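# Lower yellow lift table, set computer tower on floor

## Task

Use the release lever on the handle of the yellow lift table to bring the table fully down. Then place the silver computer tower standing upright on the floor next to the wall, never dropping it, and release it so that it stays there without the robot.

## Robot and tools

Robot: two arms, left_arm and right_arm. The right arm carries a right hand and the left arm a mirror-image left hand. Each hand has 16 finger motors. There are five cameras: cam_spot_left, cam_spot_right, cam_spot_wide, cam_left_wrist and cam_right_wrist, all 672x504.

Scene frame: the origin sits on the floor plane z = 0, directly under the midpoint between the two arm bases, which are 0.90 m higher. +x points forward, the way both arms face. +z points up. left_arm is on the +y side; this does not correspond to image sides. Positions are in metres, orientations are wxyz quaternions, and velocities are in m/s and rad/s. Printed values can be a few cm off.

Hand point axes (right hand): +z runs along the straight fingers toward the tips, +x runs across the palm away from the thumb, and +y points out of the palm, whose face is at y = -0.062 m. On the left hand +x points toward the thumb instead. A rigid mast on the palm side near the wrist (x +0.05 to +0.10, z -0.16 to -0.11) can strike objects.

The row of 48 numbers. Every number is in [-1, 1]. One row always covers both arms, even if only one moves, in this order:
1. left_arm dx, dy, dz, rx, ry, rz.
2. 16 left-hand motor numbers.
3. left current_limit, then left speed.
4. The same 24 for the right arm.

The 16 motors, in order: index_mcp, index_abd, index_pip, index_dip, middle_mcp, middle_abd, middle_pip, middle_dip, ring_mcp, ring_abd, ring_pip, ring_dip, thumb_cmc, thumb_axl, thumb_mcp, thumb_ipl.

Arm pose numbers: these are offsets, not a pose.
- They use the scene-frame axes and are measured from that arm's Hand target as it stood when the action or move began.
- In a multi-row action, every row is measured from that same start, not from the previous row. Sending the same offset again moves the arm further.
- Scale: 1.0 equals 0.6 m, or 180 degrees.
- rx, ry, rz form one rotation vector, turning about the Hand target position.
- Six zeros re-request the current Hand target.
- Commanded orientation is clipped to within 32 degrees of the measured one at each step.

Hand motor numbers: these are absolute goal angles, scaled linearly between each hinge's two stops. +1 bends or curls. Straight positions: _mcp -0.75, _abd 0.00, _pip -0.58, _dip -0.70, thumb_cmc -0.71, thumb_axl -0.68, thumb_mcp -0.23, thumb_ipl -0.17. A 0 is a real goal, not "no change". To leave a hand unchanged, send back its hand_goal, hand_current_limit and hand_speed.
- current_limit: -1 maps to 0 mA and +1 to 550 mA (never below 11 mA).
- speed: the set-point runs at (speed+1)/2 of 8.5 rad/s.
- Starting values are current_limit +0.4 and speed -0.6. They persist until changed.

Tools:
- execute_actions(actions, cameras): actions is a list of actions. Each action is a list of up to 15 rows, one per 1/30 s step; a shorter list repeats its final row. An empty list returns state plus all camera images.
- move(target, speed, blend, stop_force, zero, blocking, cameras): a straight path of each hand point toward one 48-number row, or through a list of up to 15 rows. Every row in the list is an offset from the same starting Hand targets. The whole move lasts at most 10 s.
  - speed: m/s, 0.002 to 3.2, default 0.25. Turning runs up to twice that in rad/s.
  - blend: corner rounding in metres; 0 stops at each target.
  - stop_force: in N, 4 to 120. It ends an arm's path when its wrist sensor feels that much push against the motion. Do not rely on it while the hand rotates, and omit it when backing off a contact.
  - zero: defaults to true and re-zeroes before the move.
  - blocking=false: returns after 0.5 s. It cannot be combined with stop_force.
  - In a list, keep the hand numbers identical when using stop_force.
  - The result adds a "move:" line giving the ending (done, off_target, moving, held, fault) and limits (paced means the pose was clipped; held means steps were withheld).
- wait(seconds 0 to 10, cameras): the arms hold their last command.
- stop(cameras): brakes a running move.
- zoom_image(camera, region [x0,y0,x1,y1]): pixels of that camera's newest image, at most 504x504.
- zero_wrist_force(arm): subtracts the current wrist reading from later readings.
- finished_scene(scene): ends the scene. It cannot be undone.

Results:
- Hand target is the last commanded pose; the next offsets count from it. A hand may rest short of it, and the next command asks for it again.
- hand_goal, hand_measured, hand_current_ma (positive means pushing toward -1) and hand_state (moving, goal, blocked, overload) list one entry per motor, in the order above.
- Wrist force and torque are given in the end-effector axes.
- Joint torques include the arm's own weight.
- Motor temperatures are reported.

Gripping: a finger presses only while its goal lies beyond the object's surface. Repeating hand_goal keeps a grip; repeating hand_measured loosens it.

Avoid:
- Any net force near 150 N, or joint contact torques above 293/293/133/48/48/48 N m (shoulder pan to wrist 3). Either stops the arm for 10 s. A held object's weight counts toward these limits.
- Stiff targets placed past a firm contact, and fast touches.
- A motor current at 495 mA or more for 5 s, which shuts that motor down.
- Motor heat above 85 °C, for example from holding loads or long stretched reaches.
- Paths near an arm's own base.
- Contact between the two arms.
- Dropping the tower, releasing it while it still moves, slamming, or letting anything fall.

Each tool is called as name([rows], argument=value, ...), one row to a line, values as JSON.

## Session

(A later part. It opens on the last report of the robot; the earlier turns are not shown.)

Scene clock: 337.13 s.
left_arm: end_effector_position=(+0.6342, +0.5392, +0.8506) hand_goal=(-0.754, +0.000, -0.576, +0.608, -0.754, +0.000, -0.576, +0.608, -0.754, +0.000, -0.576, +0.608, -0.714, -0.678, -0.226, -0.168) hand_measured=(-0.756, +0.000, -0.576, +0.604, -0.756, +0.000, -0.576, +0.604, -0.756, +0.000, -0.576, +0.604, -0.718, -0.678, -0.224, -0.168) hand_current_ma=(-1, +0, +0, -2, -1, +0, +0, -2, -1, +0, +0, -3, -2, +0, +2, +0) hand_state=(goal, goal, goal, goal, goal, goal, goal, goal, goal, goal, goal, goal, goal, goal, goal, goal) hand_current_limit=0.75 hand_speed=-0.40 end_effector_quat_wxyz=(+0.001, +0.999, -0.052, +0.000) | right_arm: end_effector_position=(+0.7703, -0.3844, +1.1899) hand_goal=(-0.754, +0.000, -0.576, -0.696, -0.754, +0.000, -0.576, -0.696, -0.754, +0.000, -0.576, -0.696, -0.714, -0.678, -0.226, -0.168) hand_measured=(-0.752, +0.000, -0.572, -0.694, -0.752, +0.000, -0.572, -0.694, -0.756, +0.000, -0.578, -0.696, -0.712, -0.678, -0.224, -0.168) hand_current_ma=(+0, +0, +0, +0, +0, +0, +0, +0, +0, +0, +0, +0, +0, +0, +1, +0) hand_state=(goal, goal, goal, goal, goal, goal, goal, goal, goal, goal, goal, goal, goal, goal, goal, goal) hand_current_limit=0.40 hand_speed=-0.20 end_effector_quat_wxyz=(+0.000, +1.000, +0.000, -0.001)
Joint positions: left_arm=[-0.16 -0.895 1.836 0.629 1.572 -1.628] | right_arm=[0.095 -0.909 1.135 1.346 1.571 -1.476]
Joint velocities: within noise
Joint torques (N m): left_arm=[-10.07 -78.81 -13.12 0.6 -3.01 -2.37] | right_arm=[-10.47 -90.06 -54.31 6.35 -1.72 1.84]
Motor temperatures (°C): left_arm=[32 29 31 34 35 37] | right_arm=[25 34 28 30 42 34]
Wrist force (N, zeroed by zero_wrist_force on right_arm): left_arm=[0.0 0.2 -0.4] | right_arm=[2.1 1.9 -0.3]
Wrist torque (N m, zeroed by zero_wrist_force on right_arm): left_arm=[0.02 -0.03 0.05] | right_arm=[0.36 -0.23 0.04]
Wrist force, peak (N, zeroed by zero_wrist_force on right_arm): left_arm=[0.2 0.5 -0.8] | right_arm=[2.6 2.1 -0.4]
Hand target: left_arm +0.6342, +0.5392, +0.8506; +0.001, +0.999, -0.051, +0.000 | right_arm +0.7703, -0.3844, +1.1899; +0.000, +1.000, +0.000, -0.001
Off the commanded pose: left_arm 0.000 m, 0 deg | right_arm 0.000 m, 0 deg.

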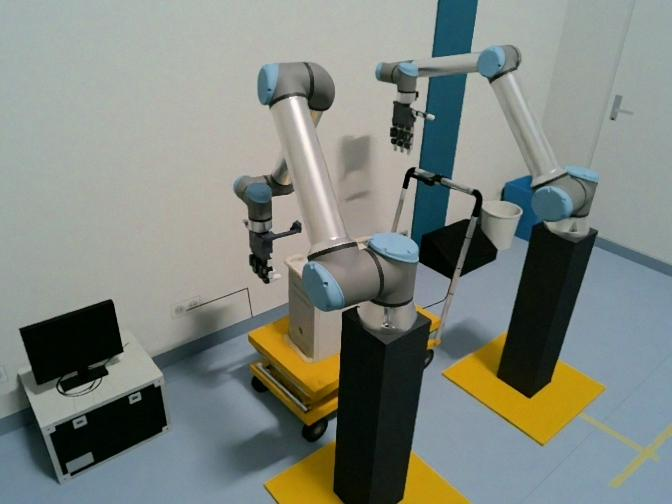

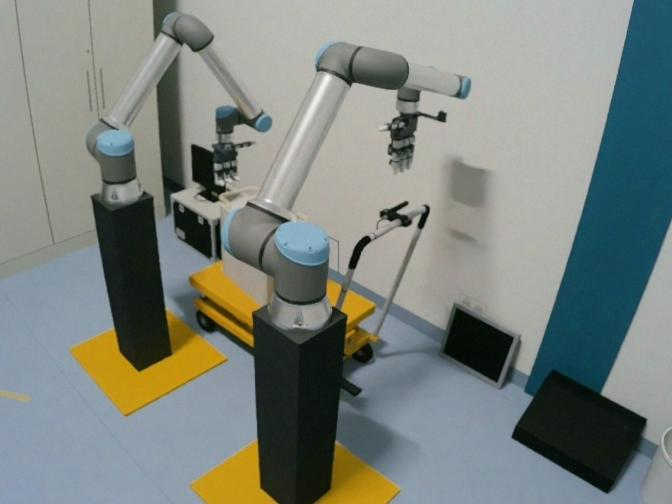

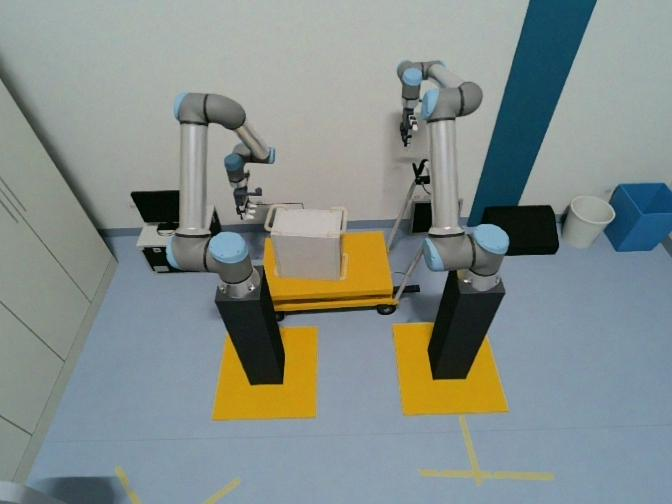

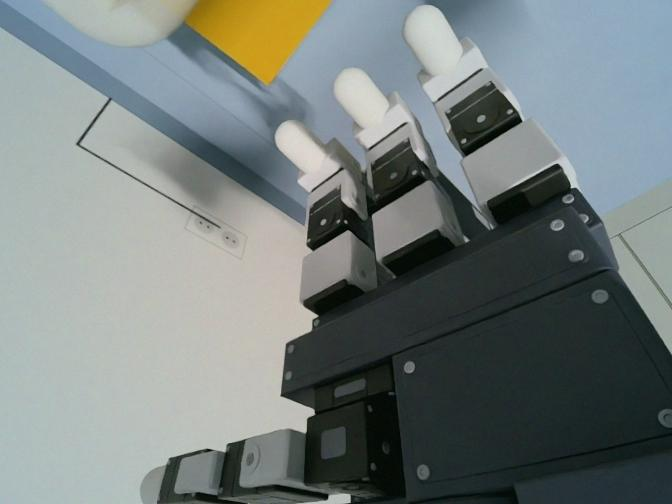

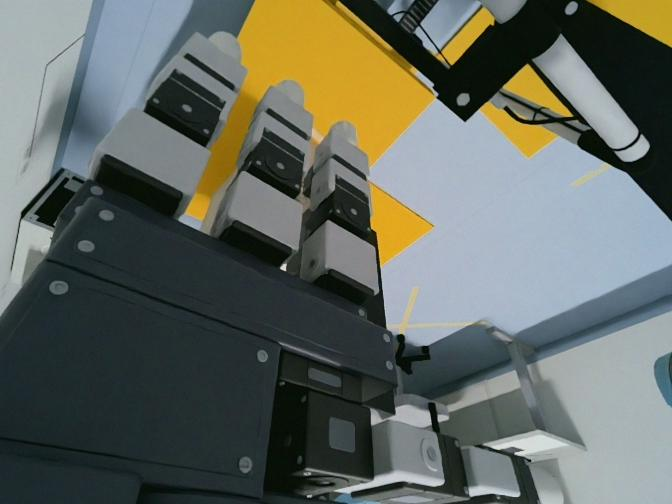

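move(target=[0,0,-0.1667,0,0,0,-0.754,0,-0.576,0.609,-0.754,0,-0.576,0.609,-0.754,0,-0.576,0.609,-0.714,-0.678,-0.226,-0.168,0.75,-0.4,0,0,0,0,0,0,-0.754,0,-0.576,-0.696,-0.754,0,-0.576,-0.696,-0.754,0,-0.576,-0.696,-0.714,-0.678,-0.226,-0.168,0.4,-0.2], speed=0.12)

move(target=[-0.01045,-0.09945,0,0,0,0,-0.754,0,-0.576,0.609,-0.754,0,-0.576,0.609,-0.754,0,-0.576,0.609,-0.714,-0.678,-0.226,-0.168,0.75,-0.4,0,0,0,0,0,0,-0.754,0,-0.576,-0.696,-0.754,0,-0.576,-0.696,-0.754,0,-0.576,-0.696,-0.714,-0.678,-0.226,-0.168,0.4,-0.2], speed=0.05, stop_force=8, cameras=["cam_left_wrist","cam_spot_left"])

Scene clock: 358.87 s.
left_arm: end_effector_position=(+0.6342, +0.5392, +0.7508) hand_goal=(-0.754, +0.000, -0.576, +0.608, -0.754, +0.000, -0.576, +0.608, -0.754, +0.000, -0.576, +0.608, -0.714, -0.678, -0.226, -0.168) hand_measured=(-0.756, +0.000, -0.576, +0.604, -0.756, +0.000, -0.576, +0.604, -0.756, +0.000, -0.576, +0.604, -0.718, -0.678, -0.224, -0.168) hand_current_ma=(-1, +0, +0, -2, -1, +0, +0, -2, -1, +0, +0, -3, -2, +0, +2, +0) hand_state=(goal, goal, goal, goal, goal, goal, goal, goal, goal, goal, goal, goal, goal, goal, goal, goal) hand_current_limit=0.75 hand_speed=-0.40 end_effector_quat_wxyz=(+0.001, +0.999, -0.052, +0.000) | right_arm: end_effector_position=(+0.7703, -0.3844, +1.1899) hand_goal=(-0.754, +0.000, -0.576, -0.696, -0.754, +0.000, -0.576, -0.696, -0.754, +0.000, -0.576, -0.696, -0.714, -0.678, -0.226, -0.168) hand_measured=(-0.752, +0.000, -0.572, -0.694, -0.752, +0.000, -0.572, -0.694, -0.756, +0.000, -0.578, -0.696, -0.712, -0.678, -0.224, -0.168) hand_current_ma=(+0, +0, +0, +0, +0, +0, +0, +0, +0, +0, +0, +0, +0, +0, +1, +0) hand_state=(goal, goal, goal, goal, goal, goal, goal, goal, goal, goal, goal, goal, goal, goal, goal, goal) hand_current_limit=0.40 hand_speed=-0.20 end_effector_quat_wxyz=(+0.000, +1.000, +0.000, -0.001)
Joint positions: left_arm=[-0.16 -0.753 1.826 0.497 1.572 -1.628] | right_arm=[0.095 -0.909 1.135 1.346 1.571 -1.476]
Joint torques (N m): left_arm=[-3.39 -66 -21.93 0.52 -0.41 -1.2] | right_arm=[-10.6 -88.18 -54.15 6.6 -1.84 1.93]
Wrist force (N, zeroed by zero_wrist_force on right_arm): left_arm=[0.0 0.3 -0.4] | right_arm=[2.6 1.4 -0.3]
Wrist torque (N m, zeroed by zero_wrist_force on right_arm): left_arm=[0.03 -0.04 0.05] | right_arm=[0.28 -0.29 0.06]
Wrist force, peak (N, zeroed by zero_wrist_force on right_arm): left_arm=[0.2 -0.1 -1.3] | right_arm=[2.9 1.6 -0.6]
Hand target: left_arm +0.6342, +0.5392, +0.7505; +0.001, +0.999, -0.051, +0.000 | right_arm +0.7703, -0.3844, +1.1899; +0.000, +1.000, +0.000, -0.001
Off the commanded pose: left_arm 0.000 m, 0 deg | right_arm 0.000 m, 0 deg.
move: done

Scene clock: 361.23 s.
left_arm: end_effector_position=(+0.6279, +0.4796, +0.7505) hand_goal=(-0.754, +0.000, -0.576, +0.608, -0.754, +0.000, -0.576, +0.608, -0.754, +0.000, -0.576, +0.608, -0.714, -0.678, -0.226, -0.168) hand_measured=(-0.756, +0.000, -0.576, +0.604, -0.756, +0.000, -0.576, +0.604, -0.756, +0.000, -0.576, +0.604, -0.716, -0.678, -0.224, -0.168) hand_current_ma=(-1, +0, +0, -2, -1, +0, +0, -2, -1, +0, +0, -3, -2, +0, +2, +0) hand_state=(goal, goal, goal, goal, goal, goal, goal, goal, goal, goal, goal, goal, goal, goal, goal, goal) hand_current_limit=0.75 hand_speed=-0.40 end_effector_quat_wxyz=(+0.001, +0.999, -0.051, +0.000) | right_arm: end_effector_position=(+0.7703, -0.3844, +1.1899) hand_goal=(-0.754, +0.000, -0.576, -0.696, -0.754, +0.000, -0.576, -0.696, -0.754, +0.000, -0.576, -0.696, -0.714, -0.678, -0.226, -0.168) hand_measured=(-0.752, +0.000, -0.572, -0.694, -0.752, +0.000, -0.572, -0.694, -0.756, +0.000, -0.578, -0.696, -0.712, -0.678, -0.224, -0.168) hand_current_ma=(+0, +0, +0, +0, +0, +0, +0, +0, +0, +0, +0, +0, +0, +0, +1, +0) hand_state=(goal, goal, goal, goal, goal, goal, goal, goal, goal, goal, goal, goal, goal, goal, goal, goal) hand_current_limit=0.40 hand_speed=-0.20 end_effector_quat_wxyz=(+0.000, +1.000, +0.000, -0.001)
Joint positions: left_arm=[-0.26 -0.761 1.85 0.482 1.572 -1.728] | right_arm=[0.095 -0.909 1.135 1.346 1.571 -1.476]
Joint torques (N m): left_arm=[-8.18 -81.72 -7.66 0.37 -3.03 -2.34] | right_arm=[-12.01 -89.62 -53.24 6.31 -1.66 1.54]
Wrist force (N, zeroed by zero_wrist_force on right_arm): left_arm=[0.5 -0.1 -0.3] | right_arm=[2.6 2.0 -0.3]
Wrist torque (N m, zeroed by zero_wrist_force on right_arm): left_arm=[-0.04 -0.10 0.10] | right_arm=[0.36 -0.30 0.08]
Wrist force, peak (N, zeroed by zero_wrist_force on right_arm): left_arm=[0.7 0.4 -0.7] | right_arm=[2.6 2.0 -0.3]
Hand target: left_arm +0.6279, +0.4796, +0.7505; +0.001, +0.999, -0.051, +0.000 | right_arm +0.7703, -0.3844, +1.1899; +0.000, +1.000, +0.000, -0.001
Off the commanded pose: left_arm 0.000 m, 0 deg | right_arm 0.000 m, 0 deg.
move: done
Images, in order (width x height): cam_spot_left 672x504, cam_left_wrist 672x504.

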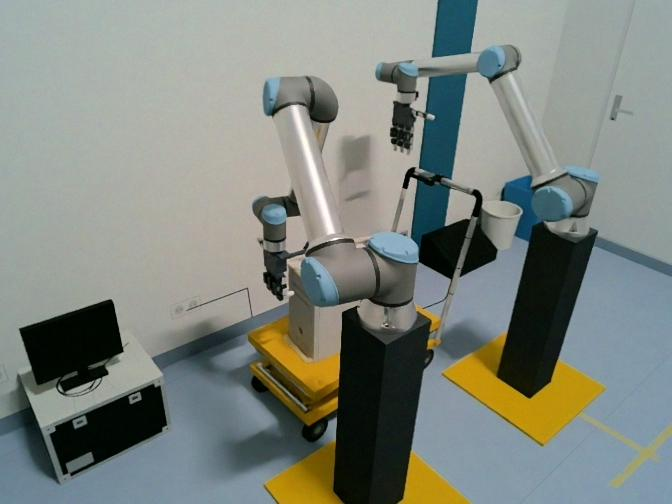

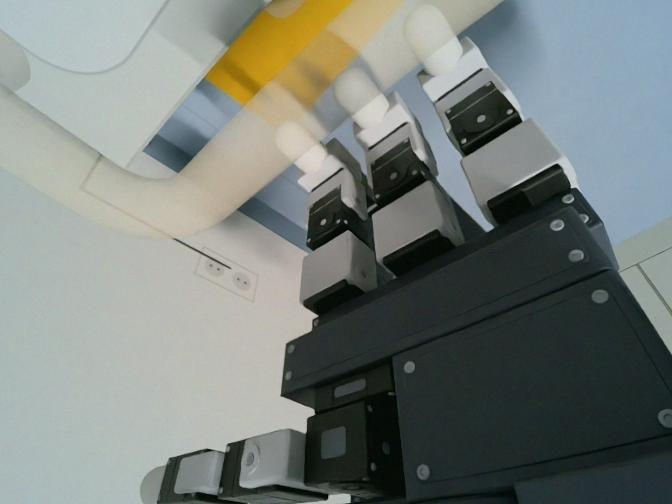

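move(target=[-0.0115,-0.109,0,0,0,0,-0.754,0,-0.576,0.609,-0.754,0,-0.576,0.609,-0.754,0,-0.576,0.609,-0.714,-0.678,-0.226,-0.168,0.75,-0.4,0,0,0,0,0,0,-0.754,0,-0.576,-0.696,-0.754,0,-0.576,-0.696,-0.754,0,-0.576,-0.696,-0.714,-0.678,-0.226,-0.168,0.4,-0.2], speed=0.015, stop_force=7, cameras=["cam_left_wrist"])

Scene clock: 367.70 s.
left_arm: end_effector_position=(+0.6227, +0.4301, +0.7506) hand_goal=(-0.754, +0.000, -0.576, +0.608, -0.754, +0.000, -0.576, +0.608, -0.754, +0.000, -0.576, +0.608, -0.714, -0.678, -0.226, -0.168) hand_measured=(-0.768, +0.000, -0.576, +0.616, -0.768, +0.000, -0.576, +0.616, -0.770, +0.000, -0.576, +0.618, -0.716, -0.678, -0.224, -0.168) hand_current_ma=(-19, +0, +0, +9, -22, +0, +0, +10, -25, +0, +0, +12, -2, +0, +2, +0) hand_state=(goal, goal, goal, goal, goal, goal, goal, goal, goal, goal, goal, goal, goal, goal, goal, goal) hand_current_limit=0.75 hand_speed=-0.40 end_effector_quat_wxyz=(+0.001, +0.999, -0.051, +0.000) | right_arm: end_effector_position=(+0.7703, -0.3844, +1.1899) hand_goal=(-0.754, +0.000, -0.576, -0.696, -0.754, +0.000, -0.576, -0.696, -0.754, +0.000, -0.576, -0.696, -0.714, -0.678, -0.226, -0.168) hand_measured=(-0.752, +0.000, -0.572, -0.694, -0.752, +0.000, -0.572, -0.694, -0.756, +0.000, -0.578, -0.696, -0.712, -0.678, -0.224, -0.168) hand_current_ma=(+0, +0, +0, +0, +0, +0, +0, +0, +0, +0, +0, +0, +0, +0, +1, +0) hand_state=(goal, goal, goal, goal, goal, goal, goal, goal, goal, goal, goal, goal, goal, goal, goal, goal) hand_current_limit=0.40 hand_speed=-0.20 end_effector_quat_wxyz=(+0.000, +1.000, +0.000, -0.001)
Joint positions: left_arm=[-0.344 -0.765 1.86 0.475 1.572 -1.811] | right_arm=[0.095 -0.909 1.135 1.346 1.571 -1.476]
Joint torques (N m): left_arm=[9.8 -67.46 -20.02 5.09 0.26 3.31] | right_arm=[-9.32 -89.69 -54.24 6.61 -1.91 1.71]
Wrist force (N, zeroed by zero_wrist_force on right_arm): left_arm=[0.0 -1.5 -1.5] | right_arm=[2.4 1.5 -0.2]
Wrist torque (N m, zeroed by zero_wrist_force on right_arm): left_arm=[0.20 -0.05 -0.10] | right_arm=[0.29 -0.27 0.05]
Wrist force, peak (N, zeroed by zero_wrist_force on right_arm): left_arm=[0.1 -7.2 -5.9] | right_arm=[2.9 1.8 -0.1]
Hand target: left_arm +0.6227, +0.4301, +0.7505; +0.001, +0.999, -0.051, +0.000 (not the last commanded pose) | right_arm +0.7703, -0.3844, +1.1899; +0.000, +1.000, +0.000, -0.001
Off the commanded pose: left_arm 0.016 m, 0 deg | right_arm 0.000 m, 0 deg.
move: contact (left_arm)
Images, in order (width x height): cam_left_wrist 672x504.

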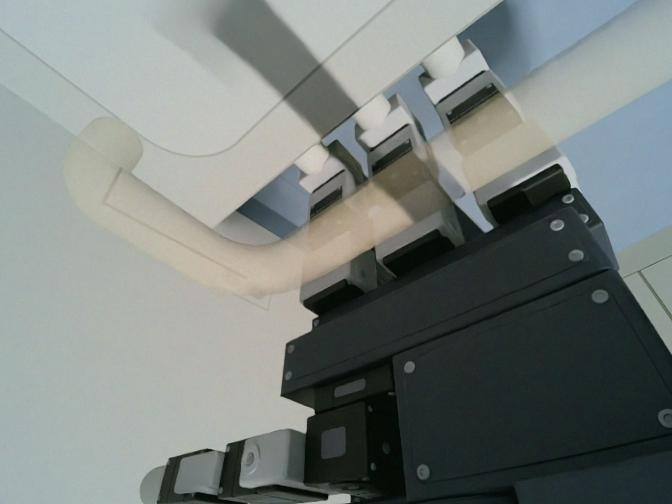

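move(target=[0,0,0.06,0,0,0,-0.754,0,-0.576,0.609,-0.754,0,-0.576,0.609,-0.754,0,-0.576,0.609,-0.714,-0.678,-0.226,-0.168,0.75,-0.4,0,0,0,0,0,0,-0.754,0,-0.576,-0.696,-0.754,0,-0.576,-0.696,-0.754,0,-0.576,-0.696,-0.714,-0.678,-0.226,-0.168,0.4,-0.2], speed=0.015, stop_force=15, cameras=["cam_left_wrist"])

Scene clock: 372.67 s.
left_arm: end_effector_position=(+0.6227, +0.4301, +0.7865) hand_goal=(-0.754, +0.000, -0.576, +0.608, -0.754, +0.000, -0.576, +0.608, -0.754, +0.000, -0.576, +0.608, -0.714, -0.678, -0.226, -0.168) hand_measured=(-0.766, +0.000, -0.578, +0.608, -0.768, +0.000, -0.578, +0.608, -0.768, +0.000, -0.578, +0.608, -0.716, -0.678, -0.224, -0.168) hand_current_ma=(-17, +0, -1, +0, -19, +0, -1, +0, -22, +0, -1, +0, -2, +0, +2, +0) hand_state=(goal, goal, goal, goal, goal, goal, goal, goal, goal, goal, goal, goal, goal, goal, goal, goal) hand_current_limit=0.75 hand_speed=-0.40 end_effector_quat_wxyz=(+0.001, +0.999, -0.051, +0.000) | right_arm: end_effector_position=(+0.7703, -0.3844, +1.1899) hand_goal=(-0.754, +0.000, -0.576, -0.696, -0.754, +0.000, -0.576, -0.696, -0.754, +0.000, -0.576, -0.696, -0.714, -0.678, -0.226, -0.168) hand_measured=(-0.752, +0.000, -0.572, -0.694, -0.752, +0.000, -0.572, -0.694, -0.756, +0.000, -0.578, -0.696, -0.712, -0.678, -0.224, -0.168) hand_current_ma=(+0, +0, +0, +0, +0, +0, +0, +0, +0, +0, +0, +0, +0, +0, +1, +0) hand_state=(goal, goal, goal, goal, goal, goal, goal, goal, goal, goal, goal, goal, goal, goal, goal, goal) hand_current_limit=0.40 hand_speed=-0.20 end_effector_quat_wxyz=(+0.000, +1.000, +0.000, -0.001)
Joint positions: left_arm=[-0.344 -0.819 1.867 0.522 1.572 -1.811] | right_arm=[0.095 -0.909 1.135 1.346 1.571 -1.476]
Joint torques (N m): left_arm=[9.19 -78.65 -9.61 6.33 2.47 2.95] | right_arm=[-10.77 -89.86 -54.55 6.45 -1.61 1.59]
Wrist force (N, zeroed by zero_wrist_force on right_arm): left_arm=[0.3 -0.7 0.6] | right_arm=[2.5 1.5 -0.4]
Wrist torque (N m, zeroed by zero_wrist_force on right_arm): left_arm=[0.00 -0.04 -0.10] | right_arm=[0.31 -0.27 0.06]
Wrist force, peak (N, zeroed by zero_wrist_force on right_arm): left_arm=[0.5 -2.0 -1.8] | right_arm=[2.9 1.7 0.0]
Hand target: left_arm +0.6227, +0.4301, +0.7865; +0.001, +0.999, -0.051, +0.000 | right_arm +0.7703, -0.3844, +1.1899; +0.000, +1.000, +0.000, -0.001
Off the commanded pose: left_arm 0.000 m, 0 deg | right_arm 0.000 m, 0 deg.
move: done
Images, in order (width x height): cam_left_wrist 672x504.

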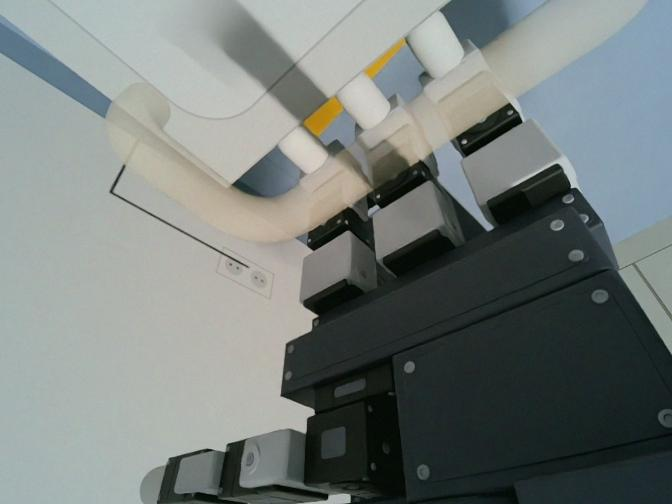

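move(target=[0,0,0.05,0,0,0,-0.754,0,-0.576,0.609,-0.754,0,-0.576,0.609,-0.754,0,-0.576,0.609,-0.714,-0.678,-0.226,-0.168,0.75,-0.4,0,0,0,0,0,0,-0.754,0,-0.576,-0.696,-0.754,0,-0.576,-0.696,-0.754,0,-0.576,-0.696,-0.714,-0.678,-0.226,-0.168,0.4,-0.2], speed=0.01, stop_force=25, zero=false, cameras=["cam_left_wrist"])

Scene clock: 378.20 s.
left_arm: end_effector_position=(+0.6227, +0.4301, +0.8151) hand_goal=(-0.754, +0.000, -0.576, +0.608, -0.754, +0.000, -0.576, +0.608, -0.754, +0.000, -0.576, +0.608, -0.714, -0.678, -0.226, -0.168) hand_measured=(-0.756, +0.000, -0.596, +0.572, -0.756, +0.000, -0.596, +0.572, -0.756, +0.000, -0.598, +0.572, -0.716, -0.678, -0.224, -0.168) hand_current_ma=(-1, +0, -31, -73, -2, +0, -29, -68, -2, +0, -33, -69, -2, +0, +2, +0) hand_state=(goal, goal, blocked, blocked, goal, goal, goal, blocked, goal, goal, blocked, blocked, goal, goal, goal, goal) hand_current_limit=0.75 hand_speed=-0.40 end_effector_quat_wxyz=(+0.001, +0.999, -0.051, +0.000) | right_arm: end_effector_position=(+0.7703, -0.3844, +1.1899) hand_goal=(-0.754, +0.000, -0.576, -0.696, -0.754, +0.000, -0.576, -0.696, -0.754, +0.000, -0.576, -0.696, -0.714, -0.678, -0.226, -0.168) hand_measured=(-0.752, +0.000, -0.572, -0.694, -0.752, +0.000, -0.572, -0.694, -0.756, +0.000, -0.578, -0.696, -0.712, -0.678, -0.224, -0.168) hand_current_ma=(+0, +0, +0, +0, +0, +0, +0, +0, +0, +0, +0, +0, +0, +0, +1, +0) hand_state=(goal, goal, goal, goal, goal, goal, goal, goal, goal, goal, goal, goal, goal, goal, goal, goal) hand_current_limit=0.40 hand_speed=-0.20 end_effector_quat_wxyz=(+0.000, +1.000, +0.000, -0.001)
Joint positions: left_arm=[-0.344 -0.861 1.87 0.561 1.572 -1.811] | right_arm=[0.095 -0.909 1.135 1.346 1.571 -1.476]
Joint torques (N m): left_arm=[7.9 -65.64 -20.18 2.23 1 2.76] | right_arm=[-11.03 -88.88 -53.52 6.32 -1.56 1.12]
Wrist force (N, zeroed by zero_wrist_force on right_arm): left_arm=[0.9 3.4 12.3] | right_arm=[2.4 1.6 -0.4]
Wrist torque (N m, zeroed by zero_wrist_force on right_arm): left_arm=[-0.89 0.28 -0.16] | right_arm=[0.31 -0.27 0.05]
Wrist force, peak (N, zeroed by zero_wrist_force on right_arm): left_arm=[1.0 6.7 25.3] | right_arm=[2.6 2.0 -0.4]
Hand target: left_arm +0.6227, +0.4301, +0.8151; +0.001, +0.999, -0.051, +0.000 (not the last commanded pose) | right_arm +0.7703, -0.3844, +1.1899; +0.000, +1.000, +0.000, -0.001
Off the commanded pose: left_arm 0.001 m, 0 deg | right_arm 0.000 m, 0 deg.
move: contact (left_arm)
Images, in order (width x height): cam_left_wrist 672x504.

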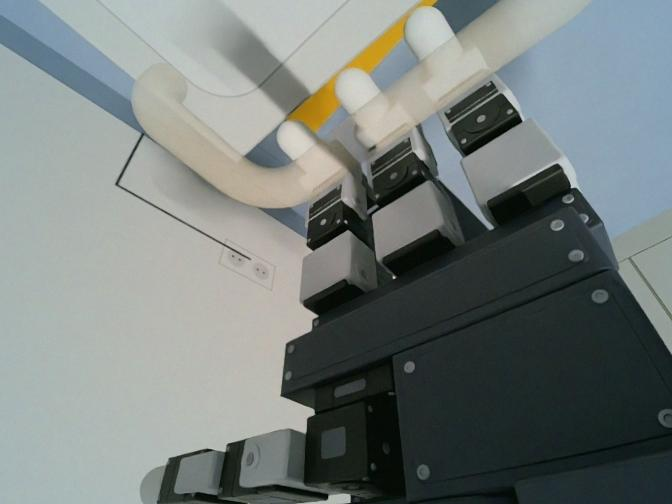

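move(target=[0,0,0.06,0,0,0,-0.754,0,-0.576,0.609,-0.754,0,-0.576,0.609,-0.754,0,-0.576,0.609,-0.714,-0.678,-0.226,-0.168,0.75,-0.4,0,0,0,0,0,0,-0.754,0,-0.576,-0.696,-0.754,0,-0.576,-0.696,-0.754,0,-0.576,-0.696,-0.714,-0.678,-0.226,-0.168,0.4,-0.2], speed=0.01, stop_force=45, zero=false, cameras=["cam_left_wrist","cam_spot_left"])

Scene clock: 381.03 s.
left_arm: end_effector_position=(+0.6227, +0.4301, +0.8168) hand_goal=(-0.754, +0.000, -0.576, +0.608, -0.754, +0.000, -0.576, +0.608, -0.754, +0.000, -0.576, +0.608, -0.714, -0.678, -0.226, -0.168) hand_measured=(-0.756, +0.000, -0.610, +0.540, -0.758, +0.000, -0.610, +0.542, -0.756, +0.000, -0.612, +0.540, -0.716, -0.678, -0.224, -0.168) hand_current_ma=(-1, +0, -66, -170, -2, +0, -62, -167, -2, +0, -71, -171, -2, +0, +2, +0) hand_state=(goal, goal, blocked, blocked, goal, goal, blocked, blocked, goal, goal, blocked, blocked, goal, goal, goal, goal) hand_current_limit=0.75 hand_speed=-0.40 end_effector_quat_wxyz=(+0.001, +0.999, -0.051, +0.000) | right_arm: end_effector_position=(+0.7703, -0.3844, +1.1899) hand_goal=(-0.754, +0.000, -0.576, -0.696, -0.754, +0.000, -0.576, -0.696, -0.754, +0.000, -0.576, -0.696, -0.714, -0.678, -0.226, -0.168) hand_measured=(-0.752, +0.000, -0.572, -0.694, -0.752, +0.000, -0.572, -0.694, -0.756, +0.000, -0.578, -0.696, -0.712, -0.678, -0.224, -0.168) hand_current_ma=(+0, +0, +0, +0, +0, +0, +0, +0, +0, +0, +0, +0, +0, +0, +1, +0) hand_state=(goal, goal, goal, goal, goal, goal, goal, goal, goal, goal, goal, goal, goal, goal, goal, goal) hand_current_limit=0.40 hand_speed=-0.20 end_effector_quat_wxyz=(+0.000, +1.000, +0.000, -0.001)
Joint positions: left_arm=[-0.344 -0.863 1.87 0.563 1.572 -1.811] | right_arm=[0.095 -0.909 1.135 1.346 1.571 -1.476]
Joint torques (N m): left_arm=[10.73 -75.95 -27.31 4.34 -0.31 3.35] | right_arm=[-10.45 -89.4 -54.22 6.26 -1.55 1.01]
Wrist force (N, zeroed by zero_wrist_force on right_arm): left_arm=[0.7 8.1 28.7] | right_arm=[2.2 1.5 -0.2]
Wrist torque (N m, zeroed by zero_wrist_force on right_arm): left_arm=[-2.09 0.58 -0.26] | right_arm=[0.29 -0.26 0.04]
Wrist force, peak (N, zeroed by zero_wrist_force on right_arm): left_arm=[-0.3 11.8 43.2] | right_arm=[2.9 1.9 -0.3]
Hand target: left_arm +0.6227, +0.4301, +0.8168; +0.001, +0.999, -0.051, +0.000 (not the last commanded pose) | right_arm +0.7703, -0.3844, +1.1899; +0.000, +1.000, +0.000, -0.001
Off the commanded pose: left_arm 0.034 m, 0 deg | right_arm 0.000 m, 0 deg.
move: contact (left_arm)
Images, in order (width x height): cam_spot_left 672x504, cam_left_wrist 672x504.

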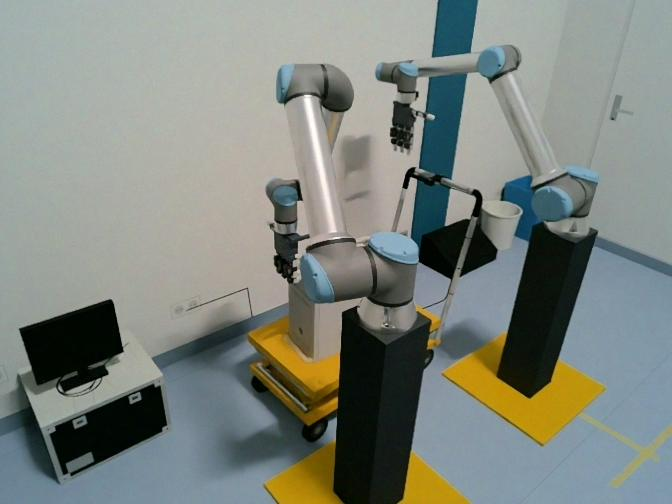

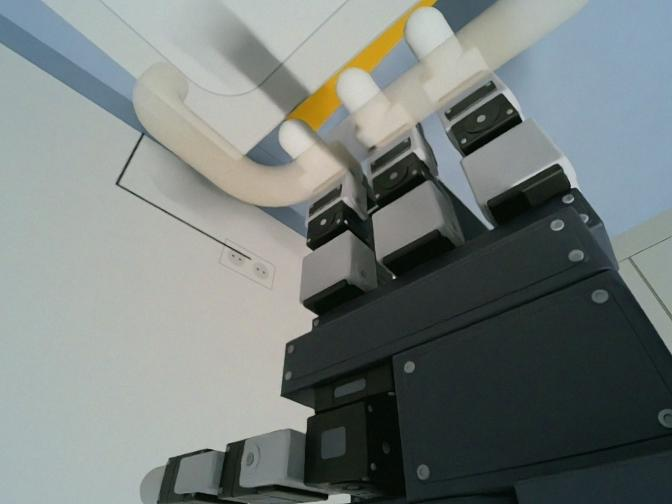

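move(target=[0,0,0.06,0,0,0,-0.754,0,-0.576,0.67,-0.754,0,-0.576,0.67,-0.754,0,-0.576,0.67,-0.714,-0.678,-0.226,-0.168,0.75,-0.4,0,0,0,0,0,0,-0.754,0,-0.576,-0.696,-0.754,0,-0.576,-0.696,-0.754,0,-0.576,-0.696,-0.714,-0.678,-0.226,-0.168,0.4,-0.2], speed=0.01, stop_force=75, zero=false, cameras=["cam_left_wrist","cam_spot_left"])

Scene clock: 384.30 s.
left_arm: end_effector_position=(+0.6228, +0.4300, +0.8178) hand_goal=(-0.754, +0.000, -0.576, +0.670, -0.754, +0.000, -0.576, +0.670, -0.754, +0.000, -0.576, +0.670, -0.714, -0.678, -0.226, -0.168) hand_measured=(-0.764, +0.000, -0.634, +0.548, -0.764, +0.000, -0.632, +0.552, -0.762, +0.000, -0.638, +0.550, -0.716, -0.678, -0.224, -0.168) hand_current_ma=(-11, +0, -138, -398, -13, +0, -128, -383, -10, +0, -148, -393, -2, +0, +2, +0) hand_state=(goal, goal, blocked, blocked, goal, goal, blocked, blocked, goal, goal, blocked, blocked, goal, goal, goal, goal) hand_current_limit=0.75 hand_speed=-0.40 end_effector_quat_wxyz=(+0.001, +0.999, -0.051, +0.001) | right_arm: end_effector_position=(+0.7703, -0.3844, +1.1899) hand_goal=(-0.754, +0.000, -0.576, -0.696, -0.754, +0.000, -0.576, -0.696, -0.754, +0.000, -0.576, -0.696, -0.714, -0.678, -0.226, -0.168) hand_measured=(-0.752, +0.000, -0.572, -0.694, -0.752, +0.000, -0.572, -0.694, -0.756, +0.000, -0.578, -0.696, -0.712, -0.678, -0.224, -0.168) hand_current_ma=(+0, +0, +0, +0, +0, +0, +0, +0, +0, +0, +0, +0, +0, +0, +1, +0) hand_state=(goal, goal, goal, goal, goal, goal, goal, goal, goal, goal, goal, goal, goal, goal, goal, goal) hand_current_limit=0.40 hand_speed=-0.20 end_effector_quat_wxyz=(+0.000, +1.000, +0.000, -0.001)
Joint positions: left_arm=[-0.344 -0.865 1.87 0.565 1.572 -1.811] | right_arm=[0.095 -0.909 1.135 1.346 1.571 -1.476]
Joint torques (N m): left_arm=[9.86 -86.23 -26.78 6.24 -2.82 3.05] | right_arm=[-10.5 -90.81 -54.93 6.41 -1.33 1.16]
Wrist force (N, zeroed by zero_wrist_force on right_arm): left_arm=[-0.4 11.0 49.6] | right_arm=[2.3 1.7 -0.1]
Wrist torque (N m, zeroed by zero_wrist_force on right_arm): left_arm=[-3.52 0.94 -0.39] | right_arm=[0.30 -0.26 0.05]
Wrist force, peak (N, zeroed by zero_wrist_force on right_arm): left_arm=[-0.5 20.7 77.5] | right_arm=[2.6 2.0 -0.3]
Hand target: left_arm +0.6228, +0.4300, +0.8178; +0.001, +0.999, -0.051, +0.001 (not the last commanded pose) | right_arm +0.7703, -0.3844, +1.1899; +0.000, +1.000, +0.000, -0.001
Off the commanded pose: left_arm 0.035 m, 0 deg | right_arm 0.000 m, 0 deg.
move: contact (left_arm)
Images, in order (width x height): cam_spot_left 672x504, cam_left_wrist 672x504.

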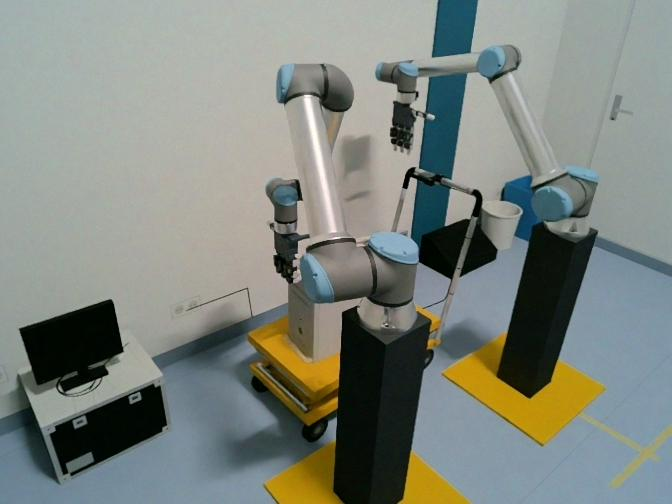

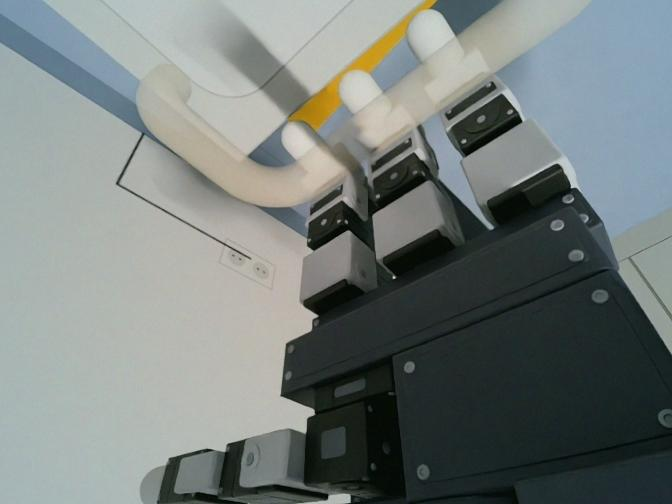

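wait(seconds=0.1, cameras=["all"])

zoom_image(camera="cam_spot_right", region=[350, 70, 470, 190])

zoom_image(camera="cam_spot_left", region=[240, 160, 360, 300])

zoom_image(camera="cam_spot_left", region=[350, 50, 460, 160])

Scene clock: 393.70 s.
left_arm: end_effector_position=(+0.6228, +0.4300, +0.8178) hand_goal=(-0.754, +0.000, -0.576, +0.670, -0.754, +0.000, -0.576, +0.670, -0.754, +0.000, -0.576, +0.670, -0.714, -0.678, -0.226, -0.168) hand_measured=(-0.764, +0.000, -0.634, +0.548, -0.764, +0.000, -0.632, +0.552, -0.762, +0.000, -0.638, +0.550, -0.716, -0.678, -0.224, -0.168) hand_current_ma=(-11, +0, -138, -398, -13, +0, -128, -383, -10, +0, -148, -393, -2, +0, +2, +0) hand_state=(goal, goal, blocked, blocked, goal, goal, blocked, blocked, goal, goal, blocked, blocked, goal, goal, goal, goal) hand_current_limit=0.75 hand_speed=-0.40 end_effector_quat_wxyz=(+0.001, +0.999, -0.051, +0.001) | right_arm: end_effector_position=(+0.7703, -0.3844, +1.1899) hand_goal=(-0.754, +0.000, -0.576, -0.696, -0.754, +0.000, -0.576, -0.696, -0.754, +0.000, -0.576, -0.696, -0.714, -0.678, -0.226, -0.168) hand_measured=(-0.752, +0.000, -0.572, -0.694, -0.752, +0.000, -0.572, -0.694, -0.756, +0.000, -0.578, -0.696, -0.712, -0.678, -0.224, -0.168) hand_current_ma=(+0, +0, +0, +0, +0, +0, +0, +0, +0, +0, +0, +0, +0, +0, +1, +0) hand_state=(goal, goal, goal, goal, goal, goal, goal, goal, goal, goal, goal, goal, goal, goal, goal, goal) hand_current_limit=0.40 hand_speed=-0.20 end_effector_quat_wxyz=(+0.000, +1.000, +0.000, -0.001)
Joint positions: left_arm=[-0.344 -0.865 1.87 0.565 1.572 -1.811] | right_arm=[0.095 -0.909 1.135 1.346 1.571 -1.476]
Joint torques (N m): left_arm=[9.51 -88.49 -33.04 6.33 -4.29 2.71] | right_arm=[-8.68 -88.77 -54.54 6.27 -1.61 0.9]
Wrist force (N, zeroed by zero_wrist_force on right_arm): left_arm=[-0.6 10.7 49.3] | right_arm=[2.5 1.5 0.2]
Wrist torque (N m, zeroed by zero_wrist_force on right_arm): left_arm=[-3.53 0.93 -0.40] | right_arm=[0.25 -0.30 0.06]
Wrist force, peak (N, zeroed by zero_wrist_force on right_arm): left_arm=[-0.7 10.9 50.2] | right_arm=[3.0 1.7 -0.1]
Hand target: left_arm +0.6228, +0.4300, +0.8178; +0.001, +0.999, -0.051, +0.001 (not the last commanded pose) | right_arm +0.7703, -0.3844, +1.1899; +0.000, +1.000, +0.000, -0.001
Off the commanded pose: left_arm 0.035 m, 0 deg | right_arm 0.000 m, 0 deg.
wait: 0.10 s; at rest from the start

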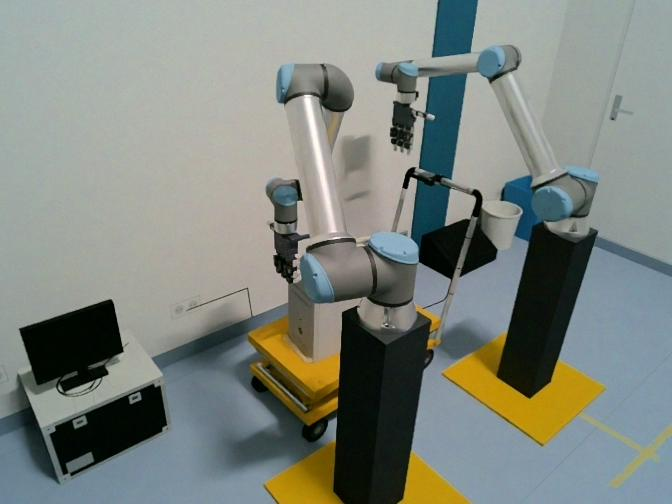

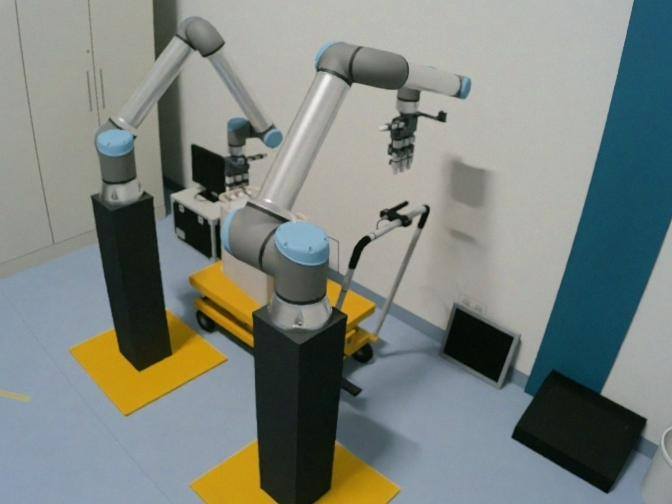

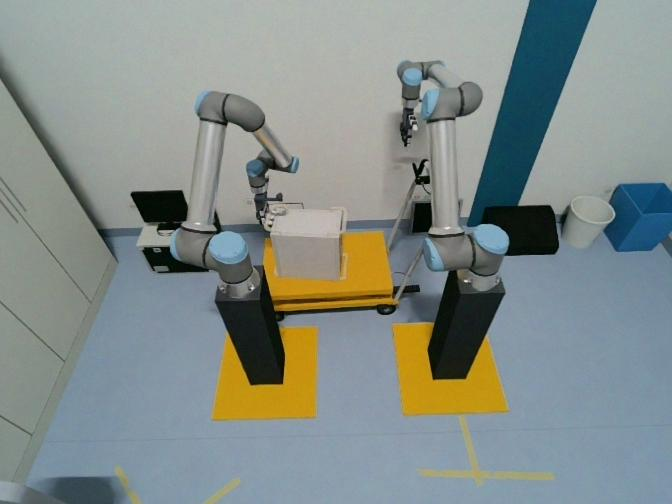

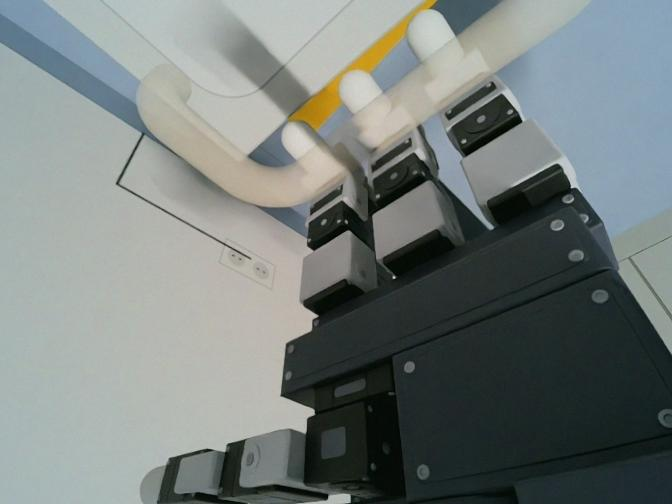

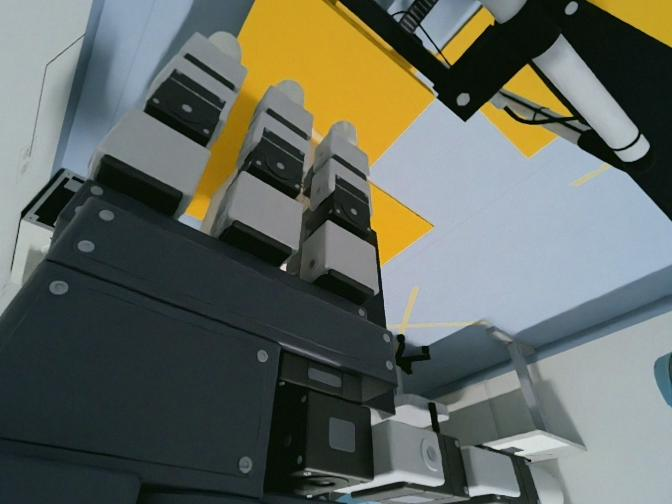

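Scaled by 4.200 from the camera's 672x504 image, which has a finer 960x720 frame.

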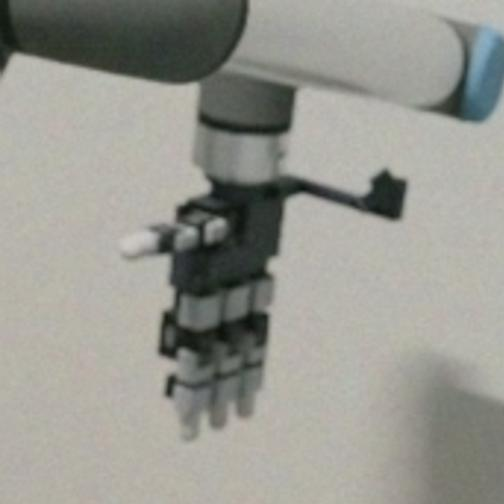

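Scaled by 3.600 from the camera's 672x504 image, which has a finer 960x720 frame.

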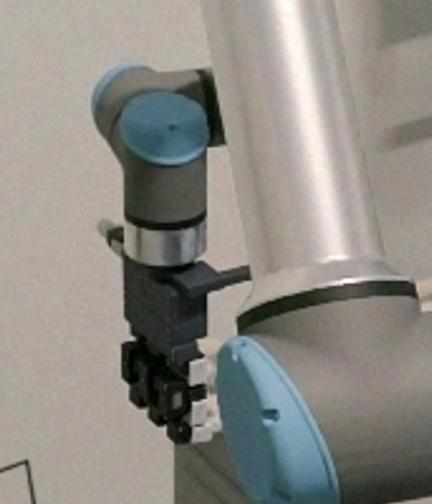

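Scaled by 4.582 from the camera's 672x504 image, which has a finer 960x720 frame.

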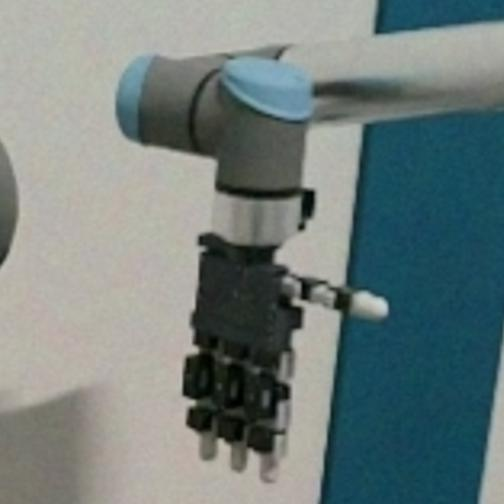

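zoom_image(camera="cam_left_wrist", region=[0, 0, 504, 360])

Scaled by 1.000.

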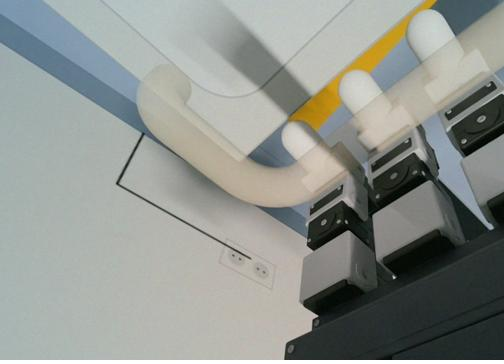

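zoom_image(camera="cam_spot_left", region=[270, 225, 350, 305])

zoom_image(camera="cam_spot_wide", region=[255, 190, 355, 290])

zoom_image(camera="cam_spot_right", region=[210, 170, 310, 270])

Scaled by 6.300 from the camera's 672x504 image, which has a finer 960x720 frame.

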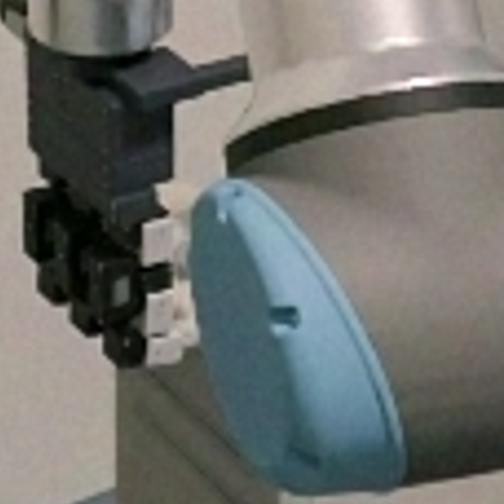

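Scaled by 5.040 from the camera's 672x504 image, which has a finer 960x720 frame.

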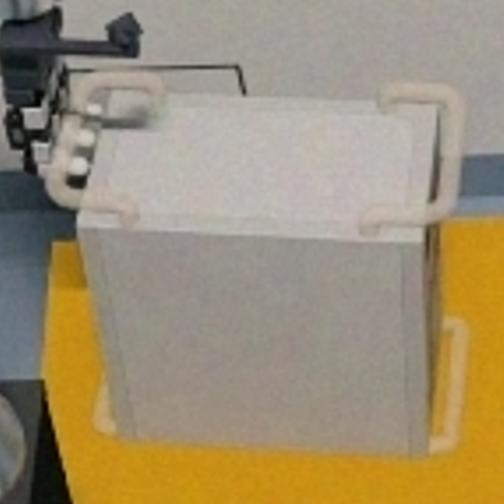

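Scaled by 5.040 from the camera's 672x504 image, which has a finer 960x720 frame.

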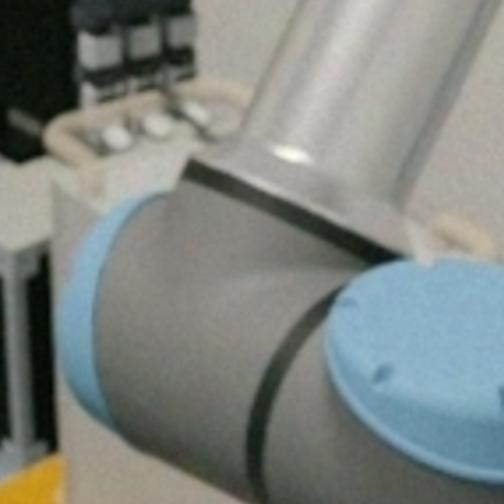

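move(target=[0,0,-0.0333,0,0,0,-0.754,0,-0.576,0.67,-0.754,0,-0.576,0.67,-0.754,0,-0.576,0.67,-0.714,-0.678,-0.226,-0.168,0.75,-0.4,0,0,0,0,0,0,-0.754,0,-0.576,-0.696,-0.754,0,-0.576,-0.696,-0.754,0,-0.576,-0.696,-0.714,-0.678,-0.226,-0.168,0.4,-0.2], speed=0.03)

move([
  [0,0,-0.0333,0,0,0,-0.754,0,-0.576,0.67,-0.754,0,-0.576,0.67,-0.754,0,-0.576,0.67,-0.714,-0.678,-0.226,-0.168,0.75,-0.4,0,0,0,0,0,0,-0.754,0,-0.576,-0.696,-0.754,0,-0.576,-0.696,-0.754,0,-0.576,-0.696,-0.714,-0.678,-0.226,-0.168,0.4,-0.2],
  [0.02,0.2,-0.0333,0,0,0,-0.754,0,-0.576,0.67,-0.754,0,-0.576,0.67,-0.754,0,-0.576,0.67,-0.714,-0.678,-0.226,-0.168,0.75,-0.4,0,0,0,0,0,0,-0.754,0,-0.576,-0.696,-0.754,0,-0.576,-0.696,-0.754,0,-0.576,-0.696,-0.714,-0.678,-0.226,-0.168,0.4,-0.2],
  [0.03,0.5,0.25,0,0,0,-0.754,0,-0.576,0.67,-0.754,0,-0.576,0.67,-0.754,0,-0.576,0.67,-0.714,-0.678,-0.226,-0.168,0.75,-0.4,0,0,0,0,0,0,-0.754,0,-0.576,-0.696,-0.754,0,-0.576,-0.696,-0.754,0,-0.576,-0.696,-0.714,-0.678,-0.226,-0.168,0.4,-0.2],
], speed=[0.03,0.06,0.25], blend=[0.005,0.02,0], cameras=["cam_left_wrist"])

Scene clock: 482.03 s.
left_arm: end_effector_position=(+0.6228, +0.4301, +0.7980) hand_goal=(-0.754, +0.000, -0.576, +0.670, -0.754, +0.000, -0.576, +0.670, -0.754, +0.000, -0.576, +0.670, -0.714, -0.678, -0.226, -0.168) hand_measured=(-0.776, +0.000, -0.574, +0.696, -0.778, +0.000, -0.574, +0.696, -0.780, +0.000, -0.572, +0.694, -0.716, -0.678, -0.224, -0.168) hand_current_ma=(-40, +0, +2, +44, -42, +0, +2, +45, -48, +0, +3, +40, -2, +0, +2, +0) hand_state=(blocked, goal, goal, blocked, blocked, goal, goal, blocked, blocked, goal, goal, blocked, goal, goal, goal, goal) hand_current_limit=0.75 hand_speed=-0.40 end_effector_quat_wxyz=(+0.001, +0.999, -0.051, +0.001) | right_arm: end_effector_position=(+0.7703, -0.3844, +1.1899) hand_goal=(-0.754, +0.000, -0.576, -0.696, -0.754, +0.000, -0.576, -0.696, -0.754, +0.000, -0.576, -0.696, -0.714, -0.678, -0.226, -0.168) hand_measured=(-0.752, +0.000, -0.572, -0.694, -0.752, +0.000, -0.572, -0.694, -0.756, +0.000, -0.578, -0.696, -0.712, -0.678, -0.224, -0.168) hand_current_ma=(+0, +0, +0, +0, +0, +0, +0, +0, +0, +0, +0, +0, +0, +0, +1, +0) hand_state=(goal, goal, goal, goal, goal, goal, goal, goal, goal, goal, goal, goal, goal, goal, goal, goal) hand_current_limit=0.40 hand_speed=-0.20 end_effector_quat_wxyz=(+0.000, +1.000, +0.000, -0.001)
Joint positions: left_arm=[-0.343 -0.836 1.868 0.537 1.572 -1.811] | right_arm=[0.095 -0.909 1.135 1.346 1.571 -1.476]
Joint torques (N m): left_arm=[-10.16 -55.27 -24.68 -1.17 4.12 2.04] | right_arm=[-9.06 -89.81 -53.51 6.2 -1.62 0.89]
Wrist force (N, zeroed by zero_wrist_force on right_arm): left_arm=[0.1 -5.0 -4.0] | right_arm=[2.5 1.4 -0.4]
Wrist torque (N m, zeroed by zero_wrist_force on right_arm): left_arm=[0.42 -0.13 -0.03] | right_arm=[0.28 -0.28 0.06]
Wrist force, peak (N, zeroed by zero_wrist_force on right_arm): left_arm=[-0.8 11.0 50.1] | right_arm=[2.8 1.8 -0.6]
Hand target: left_arm +0.6228, +0.4300, +0.7978; +0.001, +0.999, -0.051, +0.001 | right_arm +0.7703, -0.3844, +1.1899; +0.000, +1.000, +0.000, -0.001
Off the commanded pose: left_arm 0.000 m, 0 deg | right_arm 0.000 m, 0 deg.
move: done

Scene clock: 486.37 s.
left_arm: end_effector_position=(+0.6408, +0.7298, +0.9477) hand_goal=(-0.754, +0.000, -0.576, +0.670, -0.754, +0.000, -0.576, +0.670, -0.754, +0.000, -0.576, +0.670, -0.714, -0.678, -0.226, -0.168) hand_measured=(-0.756, +0.000, -0.574, +0.672, -0.756, +0.000, -0.574, +0.672, -0.756, +0.000, -0.574, +0.672, -0.716, -0.678, -0.224, -0.168) hand_current_ma=(-1, +0, +2, +2, -1, +0, +1, +1, -1, +0, +2, +2, -2, +0, +2, +0) hand_state=(goal, goal, goal, goal, goal, goal, goal, goal, goal, goal, goal, goal, goal, goal, goal, goal) hand_current_limit=0.75 hand_speed=-0.40 end_effector_quat_wxyz=(+0.001, +0.999, -0.051, +0.001) | right_arm: end_effector_position=(+0.7703, -0.3844, +1.1899) hand_goal=(-0.754, +0.000, -0.576, -0.696, -0.754, +0.000, -0.576, -0.696, -0.754, +0.000, -0.576, -0.696, -0.714, -0.678, -0.226, -0.168) hand_measured=(-0.752, +0.000, -0.572, -0.694, -0.752, +0.000, -0.572, -0.694, -0.756, +0.000, -0.578, -0.696, -0.712, -0.678, -0.224, -0.168) hand_current_ma=(+0, +0, +0, +0, +0, +0, +0, +0, +0, +0, +0, +0, +0, +0, +1, +0) hand_state=(goal, goal, goal, goal, goal, goal, goal, goal, goal, goal, goal, goal, goal, goal, goal, goal) hand_current_limit=0.40 hand_speed=-0.20 end_effector_quat_wxyz=(+0.000, +1.000, +0.000, -0.001)
Joint positions: left_arm=[0.144 -0.951 1.69 0.831 1.572 -1.324] | right_arm=[0.095 -0.909 1.135 1.346 1.571 -1.476]
Joint torques (N m): left_arm=[12.5 -80.55 -33.97 6.76 2.25 3.41] | right_arm=[-10.53 -88.66 -53.49 6.34 -1.66 0.62]
Wrist force (N, zeroed by zero_wrist_force on right_arm): left_arm=[0.6 0.0 -0.8] | right_arm=[2.0 1.8 -0.1]
Wrist torque (N m, zeroed by zero_wrist_force on right_arm): left_arm=[0.01 -0.12 -0.08] | right_arm=[0.32 -0.22 0.02]
Wrist force, peak (N, zeroed by zero_wrist_force on right_arm): left_arm=[0.4 -6.5 -4.7] | right_arm=[2.8 1.8 -0.5]
Hand target: left_arm +0.6408, +0.7300, +0.9478; +0.001, +0.999, -0.051, +0.001 | right_arm +0.7703, -0.3844, +1.1899; +0.000, +1.000, +0.000, -0.001
Off the commanded pose: left_arm 0.000 m, 0 deg | right_arm 0.000 m, 0 deg.
move: done
Images, in order (width x height): cam_left_wrist 672x504.

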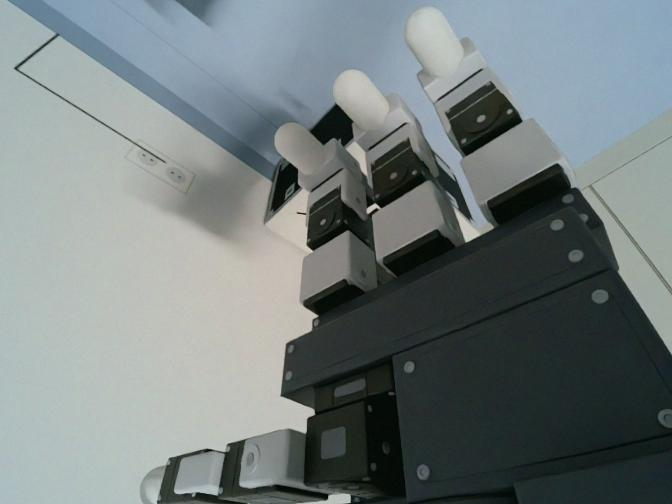

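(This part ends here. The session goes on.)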